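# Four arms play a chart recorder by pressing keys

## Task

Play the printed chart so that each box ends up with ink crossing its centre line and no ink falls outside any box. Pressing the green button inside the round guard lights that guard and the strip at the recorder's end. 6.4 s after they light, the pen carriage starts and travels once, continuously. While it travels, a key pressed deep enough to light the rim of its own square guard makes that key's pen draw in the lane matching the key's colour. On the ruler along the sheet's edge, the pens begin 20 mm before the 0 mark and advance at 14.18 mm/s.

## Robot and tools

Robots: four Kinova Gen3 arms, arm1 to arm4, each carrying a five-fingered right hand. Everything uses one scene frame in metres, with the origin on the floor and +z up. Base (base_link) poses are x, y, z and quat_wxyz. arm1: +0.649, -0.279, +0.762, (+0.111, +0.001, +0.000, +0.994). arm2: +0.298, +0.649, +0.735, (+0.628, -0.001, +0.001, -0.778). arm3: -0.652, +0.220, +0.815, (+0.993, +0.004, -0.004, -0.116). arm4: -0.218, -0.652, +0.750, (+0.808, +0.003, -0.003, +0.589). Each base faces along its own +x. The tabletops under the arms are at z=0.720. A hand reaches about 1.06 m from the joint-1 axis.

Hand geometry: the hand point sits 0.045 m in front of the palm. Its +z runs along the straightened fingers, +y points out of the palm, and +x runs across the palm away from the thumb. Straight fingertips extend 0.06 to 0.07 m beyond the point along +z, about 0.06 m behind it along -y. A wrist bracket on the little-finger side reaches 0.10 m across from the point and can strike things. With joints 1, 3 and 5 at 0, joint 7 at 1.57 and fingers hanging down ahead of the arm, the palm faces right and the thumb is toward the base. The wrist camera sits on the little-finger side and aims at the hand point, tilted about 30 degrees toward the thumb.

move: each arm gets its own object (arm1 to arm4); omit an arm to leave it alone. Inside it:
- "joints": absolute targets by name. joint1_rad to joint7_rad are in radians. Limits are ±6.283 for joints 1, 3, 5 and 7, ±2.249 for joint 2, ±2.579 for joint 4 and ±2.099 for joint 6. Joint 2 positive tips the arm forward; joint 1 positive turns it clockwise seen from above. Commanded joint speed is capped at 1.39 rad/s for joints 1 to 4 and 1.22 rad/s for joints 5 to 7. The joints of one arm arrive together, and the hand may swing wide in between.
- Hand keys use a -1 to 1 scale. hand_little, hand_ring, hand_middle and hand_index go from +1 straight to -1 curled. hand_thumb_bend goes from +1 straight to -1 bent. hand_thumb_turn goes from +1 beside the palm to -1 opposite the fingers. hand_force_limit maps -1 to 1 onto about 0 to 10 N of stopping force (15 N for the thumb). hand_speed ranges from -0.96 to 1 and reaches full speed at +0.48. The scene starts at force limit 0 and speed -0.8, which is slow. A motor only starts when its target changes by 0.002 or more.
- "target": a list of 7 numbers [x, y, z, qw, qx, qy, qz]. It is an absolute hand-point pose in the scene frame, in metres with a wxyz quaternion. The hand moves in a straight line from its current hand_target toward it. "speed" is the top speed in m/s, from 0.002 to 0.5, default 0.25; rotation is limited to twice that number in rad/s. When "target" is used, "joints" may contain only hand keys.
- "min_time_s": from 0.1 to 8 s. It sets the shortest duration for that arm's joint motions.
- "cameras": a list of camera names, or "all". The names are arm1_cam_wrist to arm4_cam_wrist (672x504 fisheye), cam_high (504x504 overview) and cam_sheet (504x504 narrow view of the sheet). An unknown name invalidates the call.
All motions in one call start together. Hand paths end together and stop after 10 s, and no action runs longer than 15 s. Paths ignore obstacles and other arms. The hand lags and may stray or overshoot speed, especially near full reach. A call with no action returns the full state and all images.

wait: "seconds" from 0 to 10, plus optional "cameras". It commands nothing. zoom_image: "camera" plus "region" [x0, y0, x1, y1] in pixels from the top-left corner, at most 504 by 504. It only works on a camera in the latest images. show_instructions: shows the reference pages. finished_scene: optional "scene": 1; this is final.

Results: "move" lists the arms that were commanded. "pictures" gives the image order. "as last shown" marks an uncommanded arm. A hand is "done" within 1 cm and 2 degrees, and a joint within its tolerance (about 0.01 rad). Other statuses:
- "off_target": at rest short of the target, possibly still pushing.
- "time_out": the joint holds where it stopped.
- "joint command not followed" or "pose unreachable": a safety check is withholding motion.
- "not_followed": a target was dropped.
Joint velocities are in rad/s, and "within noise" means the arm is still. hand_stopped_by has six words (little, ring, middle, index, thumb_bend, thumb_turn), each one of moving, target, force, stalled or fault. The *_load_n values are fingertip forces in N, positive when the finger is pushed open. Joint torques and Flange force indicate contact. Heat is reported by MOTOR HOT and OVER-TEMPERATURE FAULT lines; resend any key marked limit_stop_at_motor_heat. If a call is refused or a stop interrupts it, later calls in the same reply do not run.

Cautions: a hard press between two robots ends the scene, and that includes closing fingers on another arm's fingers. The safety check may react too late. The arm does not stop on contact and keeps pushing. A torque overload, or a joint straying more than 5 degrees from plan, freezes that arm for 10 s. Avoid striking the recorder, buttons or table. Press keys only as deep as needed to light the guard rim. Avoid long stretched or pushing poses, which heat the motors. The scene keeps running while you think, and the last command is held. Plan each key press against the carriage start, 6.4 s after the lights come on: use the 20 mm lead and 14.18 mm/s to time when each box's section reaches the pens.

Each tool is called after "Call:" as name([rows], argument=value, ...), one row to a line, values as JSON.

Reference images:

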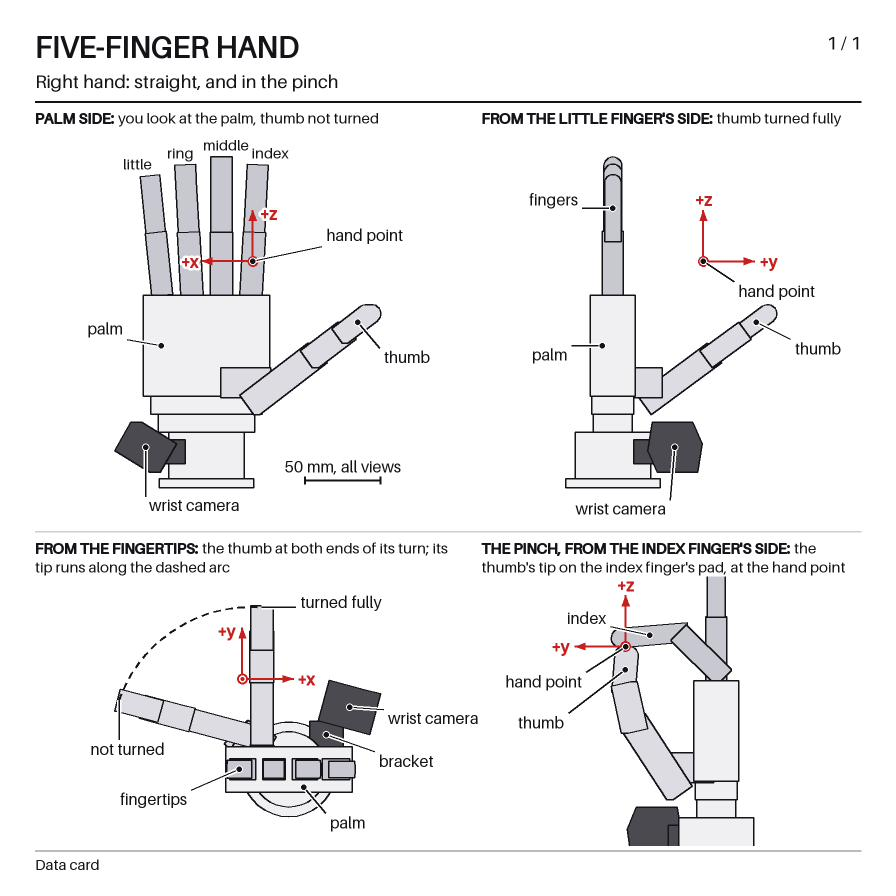

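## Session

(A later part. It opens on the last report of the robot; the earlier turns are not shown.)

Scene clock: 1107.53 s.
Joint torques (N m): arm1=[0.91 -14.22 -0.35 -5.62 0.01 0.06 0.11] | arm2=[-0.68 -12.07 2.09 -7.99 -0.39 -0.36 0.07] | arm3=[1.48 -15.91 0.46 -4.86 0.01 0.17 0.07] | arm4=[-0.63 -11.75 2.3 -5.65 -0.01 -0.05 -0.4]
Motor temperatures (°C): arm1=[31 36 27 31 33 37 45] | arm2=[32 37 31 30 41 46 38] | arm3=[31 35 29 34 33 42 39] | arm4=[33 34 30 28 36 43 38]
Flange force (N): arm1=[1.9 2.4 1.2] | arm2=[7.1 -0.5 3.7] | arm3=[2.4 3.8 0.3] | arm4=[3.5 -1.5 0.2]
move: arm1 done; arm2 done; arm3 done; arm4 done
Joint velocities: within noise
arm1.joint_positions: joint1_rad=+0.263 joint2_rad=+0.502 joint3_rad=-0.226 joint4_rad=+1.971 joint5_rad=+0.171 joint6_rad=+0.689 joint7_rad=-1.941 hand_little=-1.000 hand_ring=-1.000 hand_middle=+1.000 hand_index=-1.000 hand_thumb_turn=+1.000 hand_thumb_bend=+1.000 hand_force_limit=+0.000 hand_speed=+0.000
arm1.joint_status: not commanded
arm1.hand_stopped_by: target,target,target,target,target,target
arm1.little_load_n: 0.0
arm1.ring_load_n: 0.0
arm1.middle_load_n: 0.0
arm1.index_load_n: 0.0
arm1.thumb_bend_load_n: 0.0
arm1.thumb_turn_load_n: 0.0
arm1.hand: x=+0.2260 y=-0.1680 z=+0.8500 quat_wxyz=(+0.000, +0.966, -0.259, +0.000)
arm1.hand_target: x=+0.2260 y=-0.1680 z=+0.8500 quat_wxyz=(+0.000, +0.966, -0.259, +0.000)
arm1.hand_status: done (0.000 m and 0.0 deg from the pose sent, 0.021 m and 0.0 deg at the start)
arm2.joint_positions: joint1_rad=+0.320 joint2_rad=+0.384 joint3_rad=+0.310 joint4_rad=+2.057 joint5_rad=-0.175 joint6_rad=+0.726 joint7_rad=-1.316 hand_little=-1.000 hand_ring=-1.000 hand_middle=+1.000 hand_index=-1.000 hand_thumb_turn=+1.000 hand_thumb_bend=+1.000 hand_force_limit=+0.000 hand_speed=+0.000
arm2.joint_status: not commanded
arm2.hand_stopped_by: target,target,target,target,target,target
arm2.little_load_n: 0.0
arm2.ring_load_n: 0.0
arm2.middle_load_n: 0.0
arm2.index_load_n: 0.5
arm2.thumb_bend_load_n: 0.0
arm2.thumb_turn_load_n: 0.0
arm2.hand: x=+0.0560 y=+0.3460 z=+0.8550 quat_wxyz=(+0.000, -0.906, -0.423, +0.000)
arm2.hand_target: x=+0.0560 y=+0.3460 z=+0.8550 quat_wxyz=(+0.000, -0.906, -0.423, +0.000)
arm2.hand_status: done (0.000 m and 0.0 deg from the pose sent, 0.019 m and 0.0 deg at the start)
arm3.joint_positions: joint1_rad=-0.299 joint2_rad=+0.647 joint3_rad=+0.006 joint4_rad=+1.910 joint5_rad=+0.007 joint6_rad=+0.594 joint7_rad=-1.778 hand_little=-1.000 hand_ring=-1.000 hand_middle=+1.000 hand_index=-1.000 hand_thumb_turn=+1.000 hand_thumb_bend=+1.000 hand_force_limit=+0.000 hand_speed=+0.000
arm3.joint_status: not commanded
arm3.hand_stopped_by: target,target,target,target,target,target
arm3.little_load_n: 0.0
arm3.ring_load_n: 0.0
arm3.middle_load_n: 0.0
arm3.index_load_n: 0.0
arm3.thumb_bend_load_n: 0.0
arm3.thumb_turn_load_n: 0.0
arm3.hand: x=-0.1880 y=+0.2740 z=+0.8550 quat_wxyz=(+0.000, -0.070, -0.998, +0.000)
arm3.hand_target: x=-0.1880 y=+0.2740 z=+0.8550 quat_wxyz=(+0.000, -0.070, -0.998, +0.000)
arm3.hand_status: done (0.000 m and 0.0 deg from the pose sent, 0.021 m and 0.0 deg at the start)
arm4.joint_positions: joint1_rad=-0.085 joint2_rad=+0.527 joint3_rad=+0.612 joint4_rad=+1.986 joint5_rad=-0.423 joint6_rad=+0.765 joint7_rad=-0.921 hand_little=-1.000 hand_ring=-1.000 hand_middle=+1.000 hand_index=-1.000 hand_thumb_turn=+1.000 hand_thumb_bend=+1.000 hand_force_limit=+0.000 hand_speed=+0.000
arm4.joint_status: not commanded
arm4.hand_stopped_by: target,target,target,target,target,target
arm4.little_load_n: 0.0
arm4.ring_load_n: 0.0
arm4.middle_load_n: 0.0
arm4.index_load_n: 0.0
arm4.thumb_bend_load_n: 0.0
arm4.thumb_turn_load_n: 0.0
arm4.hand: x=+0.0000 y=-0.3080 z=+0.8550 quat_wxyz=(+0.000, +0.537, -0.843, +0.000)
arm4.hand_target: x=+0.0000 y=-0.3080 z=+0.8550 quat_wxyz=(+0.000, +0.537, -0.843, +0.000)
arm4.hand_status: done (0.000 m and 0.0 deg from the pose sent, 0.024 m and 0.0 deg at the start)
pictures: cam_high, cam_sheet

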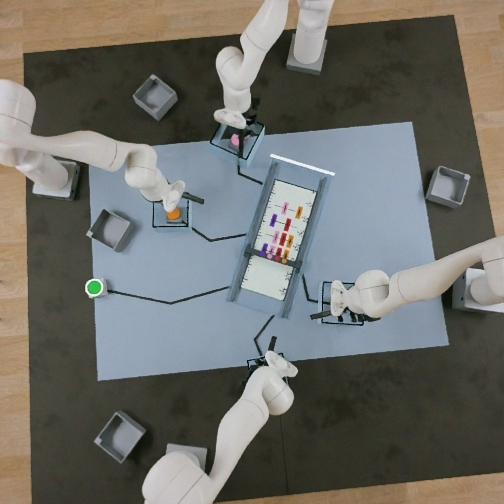

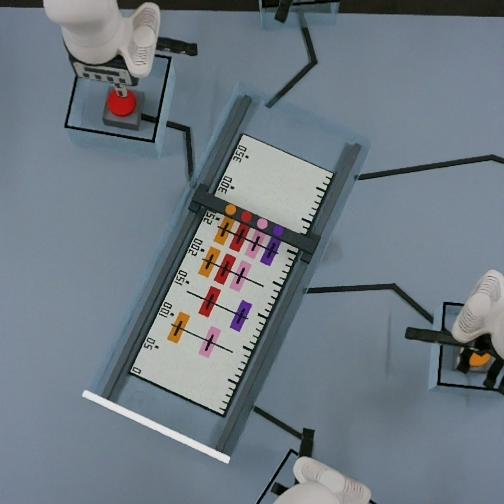

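Everything played as planned. I'll raise the arms and check the ink while the carriage finishes its run.

Call:
move(arm1={"target": [0.226, -0.168, 0.96, 0, 0.9659, -0.2588, 0], "speed": 0.2}, arm2={"target": [0.056, 0.346, 0.96, 0, 0.9063, 0.4226, 0], "speed": 0.2}, arm3={"target": [-0.188, 0.274, 0.96, 0, 0.0698, 0.9976, 0], "speed": 0.2}, arm4={"target": [0.0, -0.308, 0.96, 0, 0.5373, -0.8434, 0], "speed": 0.2})

Call:
wait(seconds=5, cameras=["cam_sheet", "cam_high"])

Call:
zoom_image(camera="cam_sheet", region=[120, 200, 300, 380])

Scene clock: 1115.80 s.
Joint torques (N m): arm1=[0.92 -12.76 -0.17 -7.49 0.08 0.1 0.12] | arm2=[-0.76 -10.53 1.78 -9.84 -0.4 -0.34 0.08] | arm3=[1.43 -14.53 0.45 -6.54 0.04 0.2 0.12] | arm4=[-0.63 -10.03 1.89 -7.49 0.01 -0.03 -0.36]
Motor temperatures (°C): arm1=[31 36 27 31 33 37 45] | arm2=[32 37 31 30 41 46 38] | arm3=[31 35 29 34 33 42 39] | arm4=[33 34 30 28 36 43 38]
Flange force (N): arm1=[1.8 2.3 1.5] | arm2=[7.1 0.5 5.1] | arm3=[1.9 3.5 0.5] | arm4=[3.3 -1.3 1.1]
move: arm1 done; arm2 done; arm3 done; arm4 done
Joint velocities: within noise
arm1.joint_positions: joint1_rad=+0.296 joint2_rad=+0.321 joint3_rad=-0.258 joint4_rad=+1.811 joint5_rad=+0.095 joint6_rad=+1.024 joint7_rad=-1.871 hand_little=-1.000 hand_ring=-1.000 hand_middle=+1.000 hand_index=-1.000 hand_thumb_turn=+1.000 hand_thumb_bend=+1.000 hand_force_limit=+0.000 hand_speed=+0.000
arm1.joint_status: not commanded
arm1.hand_stopped_by: target,target,target,target,target,target
arm1.little_load_n: 0.0
arm1.ring_load_n: 0.0
arm1.middle_load_n: 0.0
arm1.index_load_n: 0.0
arm1.thumb_bend_load_n: -0.5
arm1.thumb_turn_load_n: 0.0
arm1.hand: x=+0.2260 y=-0.1680 z=+0.9600 quat_wxyz=(+0.000, +0.966, -0.259, +0.000)
arm1.hand_target: x=+0.2260 y=-0.1680 z=+0.9600 quat_wxyz=(+0.000, +0.966, -0.259, +0.000)
arm1.hand_status: done (0.000 m and 0.0 deg from the pose sent, 0.110 m and 0.0 deg at the start)
arm2.joint_positions: joint1_rad=+0.269 joint2_rad=+0.208 joint3_rad=+0.349 joint4_rad=+1.878 joint5_rad=-0.082 joint6_rad=+1.070 joint7_rad=-1.405 hand_little=-1.000 hand_ring=-1.000 hand_middle=+1.000 hand_index=-1.000 hand_thumb_turn=+1.000 hand_thumb_bend=+1.000 hand_force_limit=+0.000 hand_speed=+0.000
arm2.joint_status: not commanded
arm2.hand_stopped_by: target,target,target,target,target,target
arm2.little_load_n: 0.0
arm2.ring_load_n: 0.0
arm2.middle_load_n: 0.0
arm2.index_load_n: 0.0
arm2.thumb_bend_load_n: 0.0
arm2.thumb_turn_load_n: 0.0
arm2.hand: x=+0.0560 y=+0.3460 z=+0.9600 quat_wxyz=(+0.000, -0.906, -0.423, +0.000)
arm2.hand_target: x=+0.0560 y=+0.3460 z=+0.9600 quat_wxyz=(+0.000, -0.906, -0.423, +0.000)
arm2.hand_status: done (0.000 m and 0.0 deg from the pose sent, 0.105 m and 0.0 deg at the start)
arm3.joint_positions: joint1_rad=-0.304 joint2_rad=+0.455 joint3_rad=+0.010 joint4_rad=+1.802 joint5_rad=+0.004 joint6_rad=+0.893 joint7_rad=-1.776 hand_little=-1.000 hand_ring=-1.000 hand_middle=+1.000 hand_index=-1.000 hand_thumb_turn=+1.000 hand_thumb_bend=+1.000 hand_force_limit=+0.000 hand_speed=+0.000
arm3.joint_status: not commanded
arm3.hand_stopped_by: target,target,target,target,target,target
arm3.little_load_n: 0.0
arm3.ring_load_n: 0.0
arm3.middle_load_n: 0.0
arm3.index_load_n: 0.0
arm3.thumb_bend_load_n: -0.5
arm3.thumb_turn_load_n: 0.0
arm3.hand: x=-0.1880 y=+0.2740 z=+0.9600 quat_wxyz=(+0.000, -0.070, -0.998, +0.000)
arm3.hand_target: x=-0.1880 y=+0.2740 z=+0.9600 quat_wxyz=(+0.000, -0.070, -0.998, +0.000)
arm3.hand_status: done (0.000 m and 0.0 deg from the pose sent, 0.105 m and 0.0 deg at the start)
arm4.joint_positions: joint1_rad=-0.186 joint2_rad=+0.352 joint3_rad=+0.717 joint4_rad=+1.825 joint5_rad=-0.256 joint6_rad=+1.068 joint7_rad=-1.070 hand_little=-1.000 hand_ring=-1.000 hand_middle=+1.000 hand_index=-1.000 hand_thumb_turn=+1.000 hand_thumb_bend=+1.000 hand_force_limit=+0.000 hand_speed=+0.000
arm4.joint_status: not commanded
arm4.hand_stopped_by: target,target,target,target,target,target
arm4.little_load_n: 0.5
arm4.ring_load_n: 0.0
arm4.middle_load_n: 0.0
arm4.index_load_n: 0.0
arm4.thumb_bend_load_n: 0.0
arm4.thumb_turn_load_n: 0.0
arm4.hand: x=+0.0000 y=-0.3080 z=+0.9600 quat_wxyz=(+0.000, +0.537, -0.843, +0.000)
arm4.hand_target: x=+0.0000 y=-0.3080 z=+0.9600 quat_wxyz=(+0.000, +0.537, -0.843, +0.000)
arm4.hand_status: done (0.000 m and 0.0 deg from the pose sent, 0.105 m and 0.0 deg at the start)
pictures: none

Scene clock: 1120.80 s.
Joint torques (N m): arm1=[0.93 -12.67 -0.21 -7.52 0.06 0.08 0.08] | arm2=[-0.71 -10.55 1.77 -9.87 -0.39 -0.38 0.1] | arm3=[1.41 -14.55 0.41 -6.58 0.02 0.17 0.1] | arm4=[-0.66 -10 1.86 -7.44 -0.07 -0.08 -0.34]
Motor temperatures (°C): arm1=[31 36 27 31 33 37 45] | arm2=[32 36 31 30 41 46 38] | arm3=[31 35 29 34 33 42 39] | arm4=[33 34 30 28 36 43 38]
Flange force (N): arm1=[2.0 2.1 1.4] | arm2=[7.2 0.7 5.0] | arm3=[2.0 3.4 0.5] | arm4=[3.3 -1.4 0.7]
Joint velocities: within noise
arm1.joint_positions: joint1_rad=+0.296 joint2_rad=+0.321 joint3_rad=-0.258 joint4_rad=+1.811 joint5_rad=+0.095 joint6_rad=+1.024 joint7_rad=-1.871 hand_little=-1.000 hand_ring=-1.000 hand_middle=+1.000 hand_index=-1.000 hand_thumb_turn=+1.000 hand_thumb_bend=+1.000 hand_force_limit=+0.000 hand_speed=+0.000
arm1.joint_status: not commanded
arm1.hand_stopped_by: target,target,target,target,target,target
arm1.little_load_n: 0.0
arm1.ring_load_n: 0.0
arm1.middle_load_n: 0.0
arm1.index_load_n: 0.0
arm1.thumb_bend_load_n: 0.0
arm1.thumb_turn_load_n: 0.0
arm1.hand: x=+0.2260 y=-0.1680 z=+0.9600 quat_wxyz=(+0.000, +0.966, -0.259, +0.000)
arm1.hand_target: x=+0.2260 y=-0.1680 z=+0.9600 quat_wxyz=(+0.000, +0.966, -0.259, +0.000)
arm1.hand_status: done (0.000 m and 0.0 deg from the pose sent, 0.110 m and 0.0 deg at the start)
arm2.joint_positions: joint1_rad=+0.269 joint2_rad=+0.208 joint3_rad=+0.349 joint4_rad=+1.878 joint5_rad=-0.082 joint6_rad=+1.070 joint7_rad=-1.405 hand_little=-1.000 hand_ring=-1.000 hand_middle=+1.000 hand_index=-1.000 hand_thumb_turn=+1.000 hand_thumb_bend=+1.000 hand_force_limit=+0.000 hand_speed=+0.000
arm2.joint_status: not commanded
arm2.hand_stopped_by: target,target,target,target,target,target
arm2.little_load_n: 0.0
arm2.ring_load_n: 0.0
arm2.middle_load_n: 0.0
arm2.index_load_n: 0.0
arm2.thumb_bend_load_n: 0.0
arm2.thumb_turn_load_n: 0.5
arm2.hand: x=+0.0560 y=+0.3460 z=+0.9600 quat_wxyz=(+0.000, -0.906, -0.423, +0.000)
arm2.hand_target: x=+0.0560 y=+0.3460 z=+0.9600 quat_wxyz=(+0.000, -0.906, -0.423, +0.000)
arm2.hand_status: done (0.000 m and 0.0 deg from the pose sent, 0.105 m and 0.0 deg at the start)
arm3.joint_positions: joint1_rad=-0.304 joint2_rad=+0.455 joint3_rad=+0.010 joint4_rad=+1.802 joint5_rad=+0.004 joint6_rad=+0.893 joint7_rad=-1.776 hand_little=-1.000 hand_ring=-1.000 hand_middle=+1.000 hand_index=-1.000 hand_thumb_turn=+1.000 hand_thumb_bend=+1.000 hand_force_limit=+0.000 hand_speed=+0.000
arm3.joint_status: not commanded
arm3.hand_stopped_by: target,target,target,target,target,target
arm3.little_load_n: 0.0
arm3.ring_load_n: 0.0
arm3.middle_load_n: 0.0
arm3.index_load_n: 0.0
arm3.thumb_bend_load_n: -0.5
arm3.thumb_turn_load_n: 0.0
arm3.hand: x=-0.1880 y=+0.2740 z=+0.9600 quat_wxyz=(+0.000, -0.070, -0.998, +0.000)
arm3.hand_target: x=-0.1880 y=+0.2740 z=+0.9600 quat_wxyz=(+0.000, -0.070, -0.998, +0.000)
arm3.hand_status: done (0.000 m and 0.0 deg from the pose sent, 0.105 m and 0.0 deg at the start)
arm4.joint_positions: joint1_rad=-0.186 joint2_rad=+0.352 joint3_rad=+0.717 joint4_rad=+1.825 joint5_rad=-0.256 joint6_rad=+1.068 joint7_rad=-1.070 hand_little=-1.000 hand_ring=-1.000 hand_middle=+1.000 hand_index=-1.000 hand_thumb_turn=+1.000 hand_thumb_bend=+1.000 hand_force_limit=+0.000 hand_speed=+0.000
arm4.joint_status: not commanded
arm4.hand_stopped_by: target,target,target,target,target,target
arm4.little_load_n: 0.0
arm4.ring_load_n: 0.0
arm4.middle_load_n: 0.0
arm4.index_load_n: 0.0
arm4.thumb_bend_load_n: 0.0
arm4.thumb_turn_load_n: 0.0
arm4.hand: x=+0.0000 y=-0.3080 z=+0.9600 quat_wxyz=(+0.000, +0.537, -0.843, +0.000)
arm4.hand_target: x=+0.0000 y=-0.3080 z=+0.9600 quat_wxyz=(+0.000, +0.537, -0.843, +0.000)
arm4.hand_status: done (0.000 m and 0.0 deg from the pose sent, 0.105 m and 0.0 deg at the start)
wait: 5.00 s; at rest by 0.27 s
pictures: cam_high, cam_sheet

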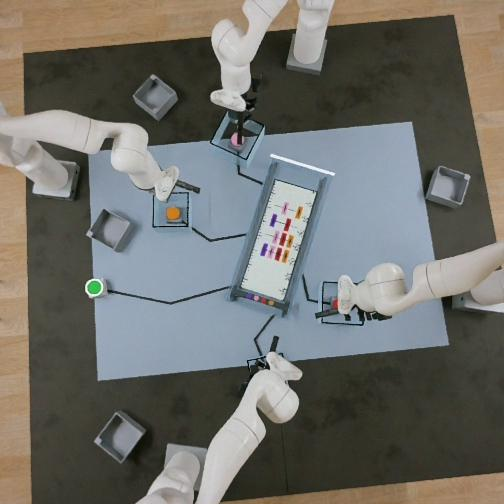

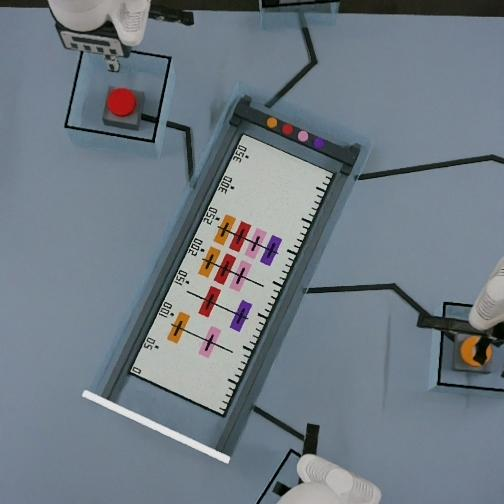

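Scaled by 2.800.

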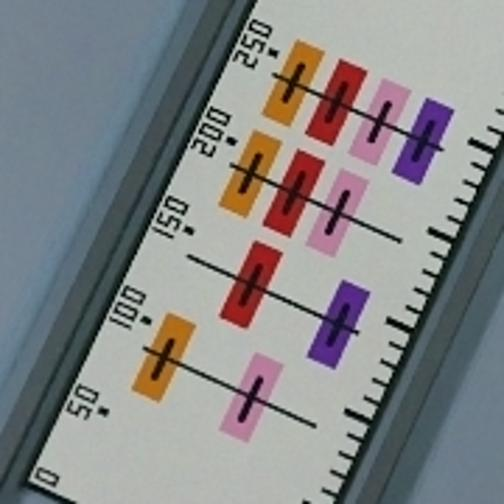

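Call:
finished_scene()

The scene is finished: the task was done.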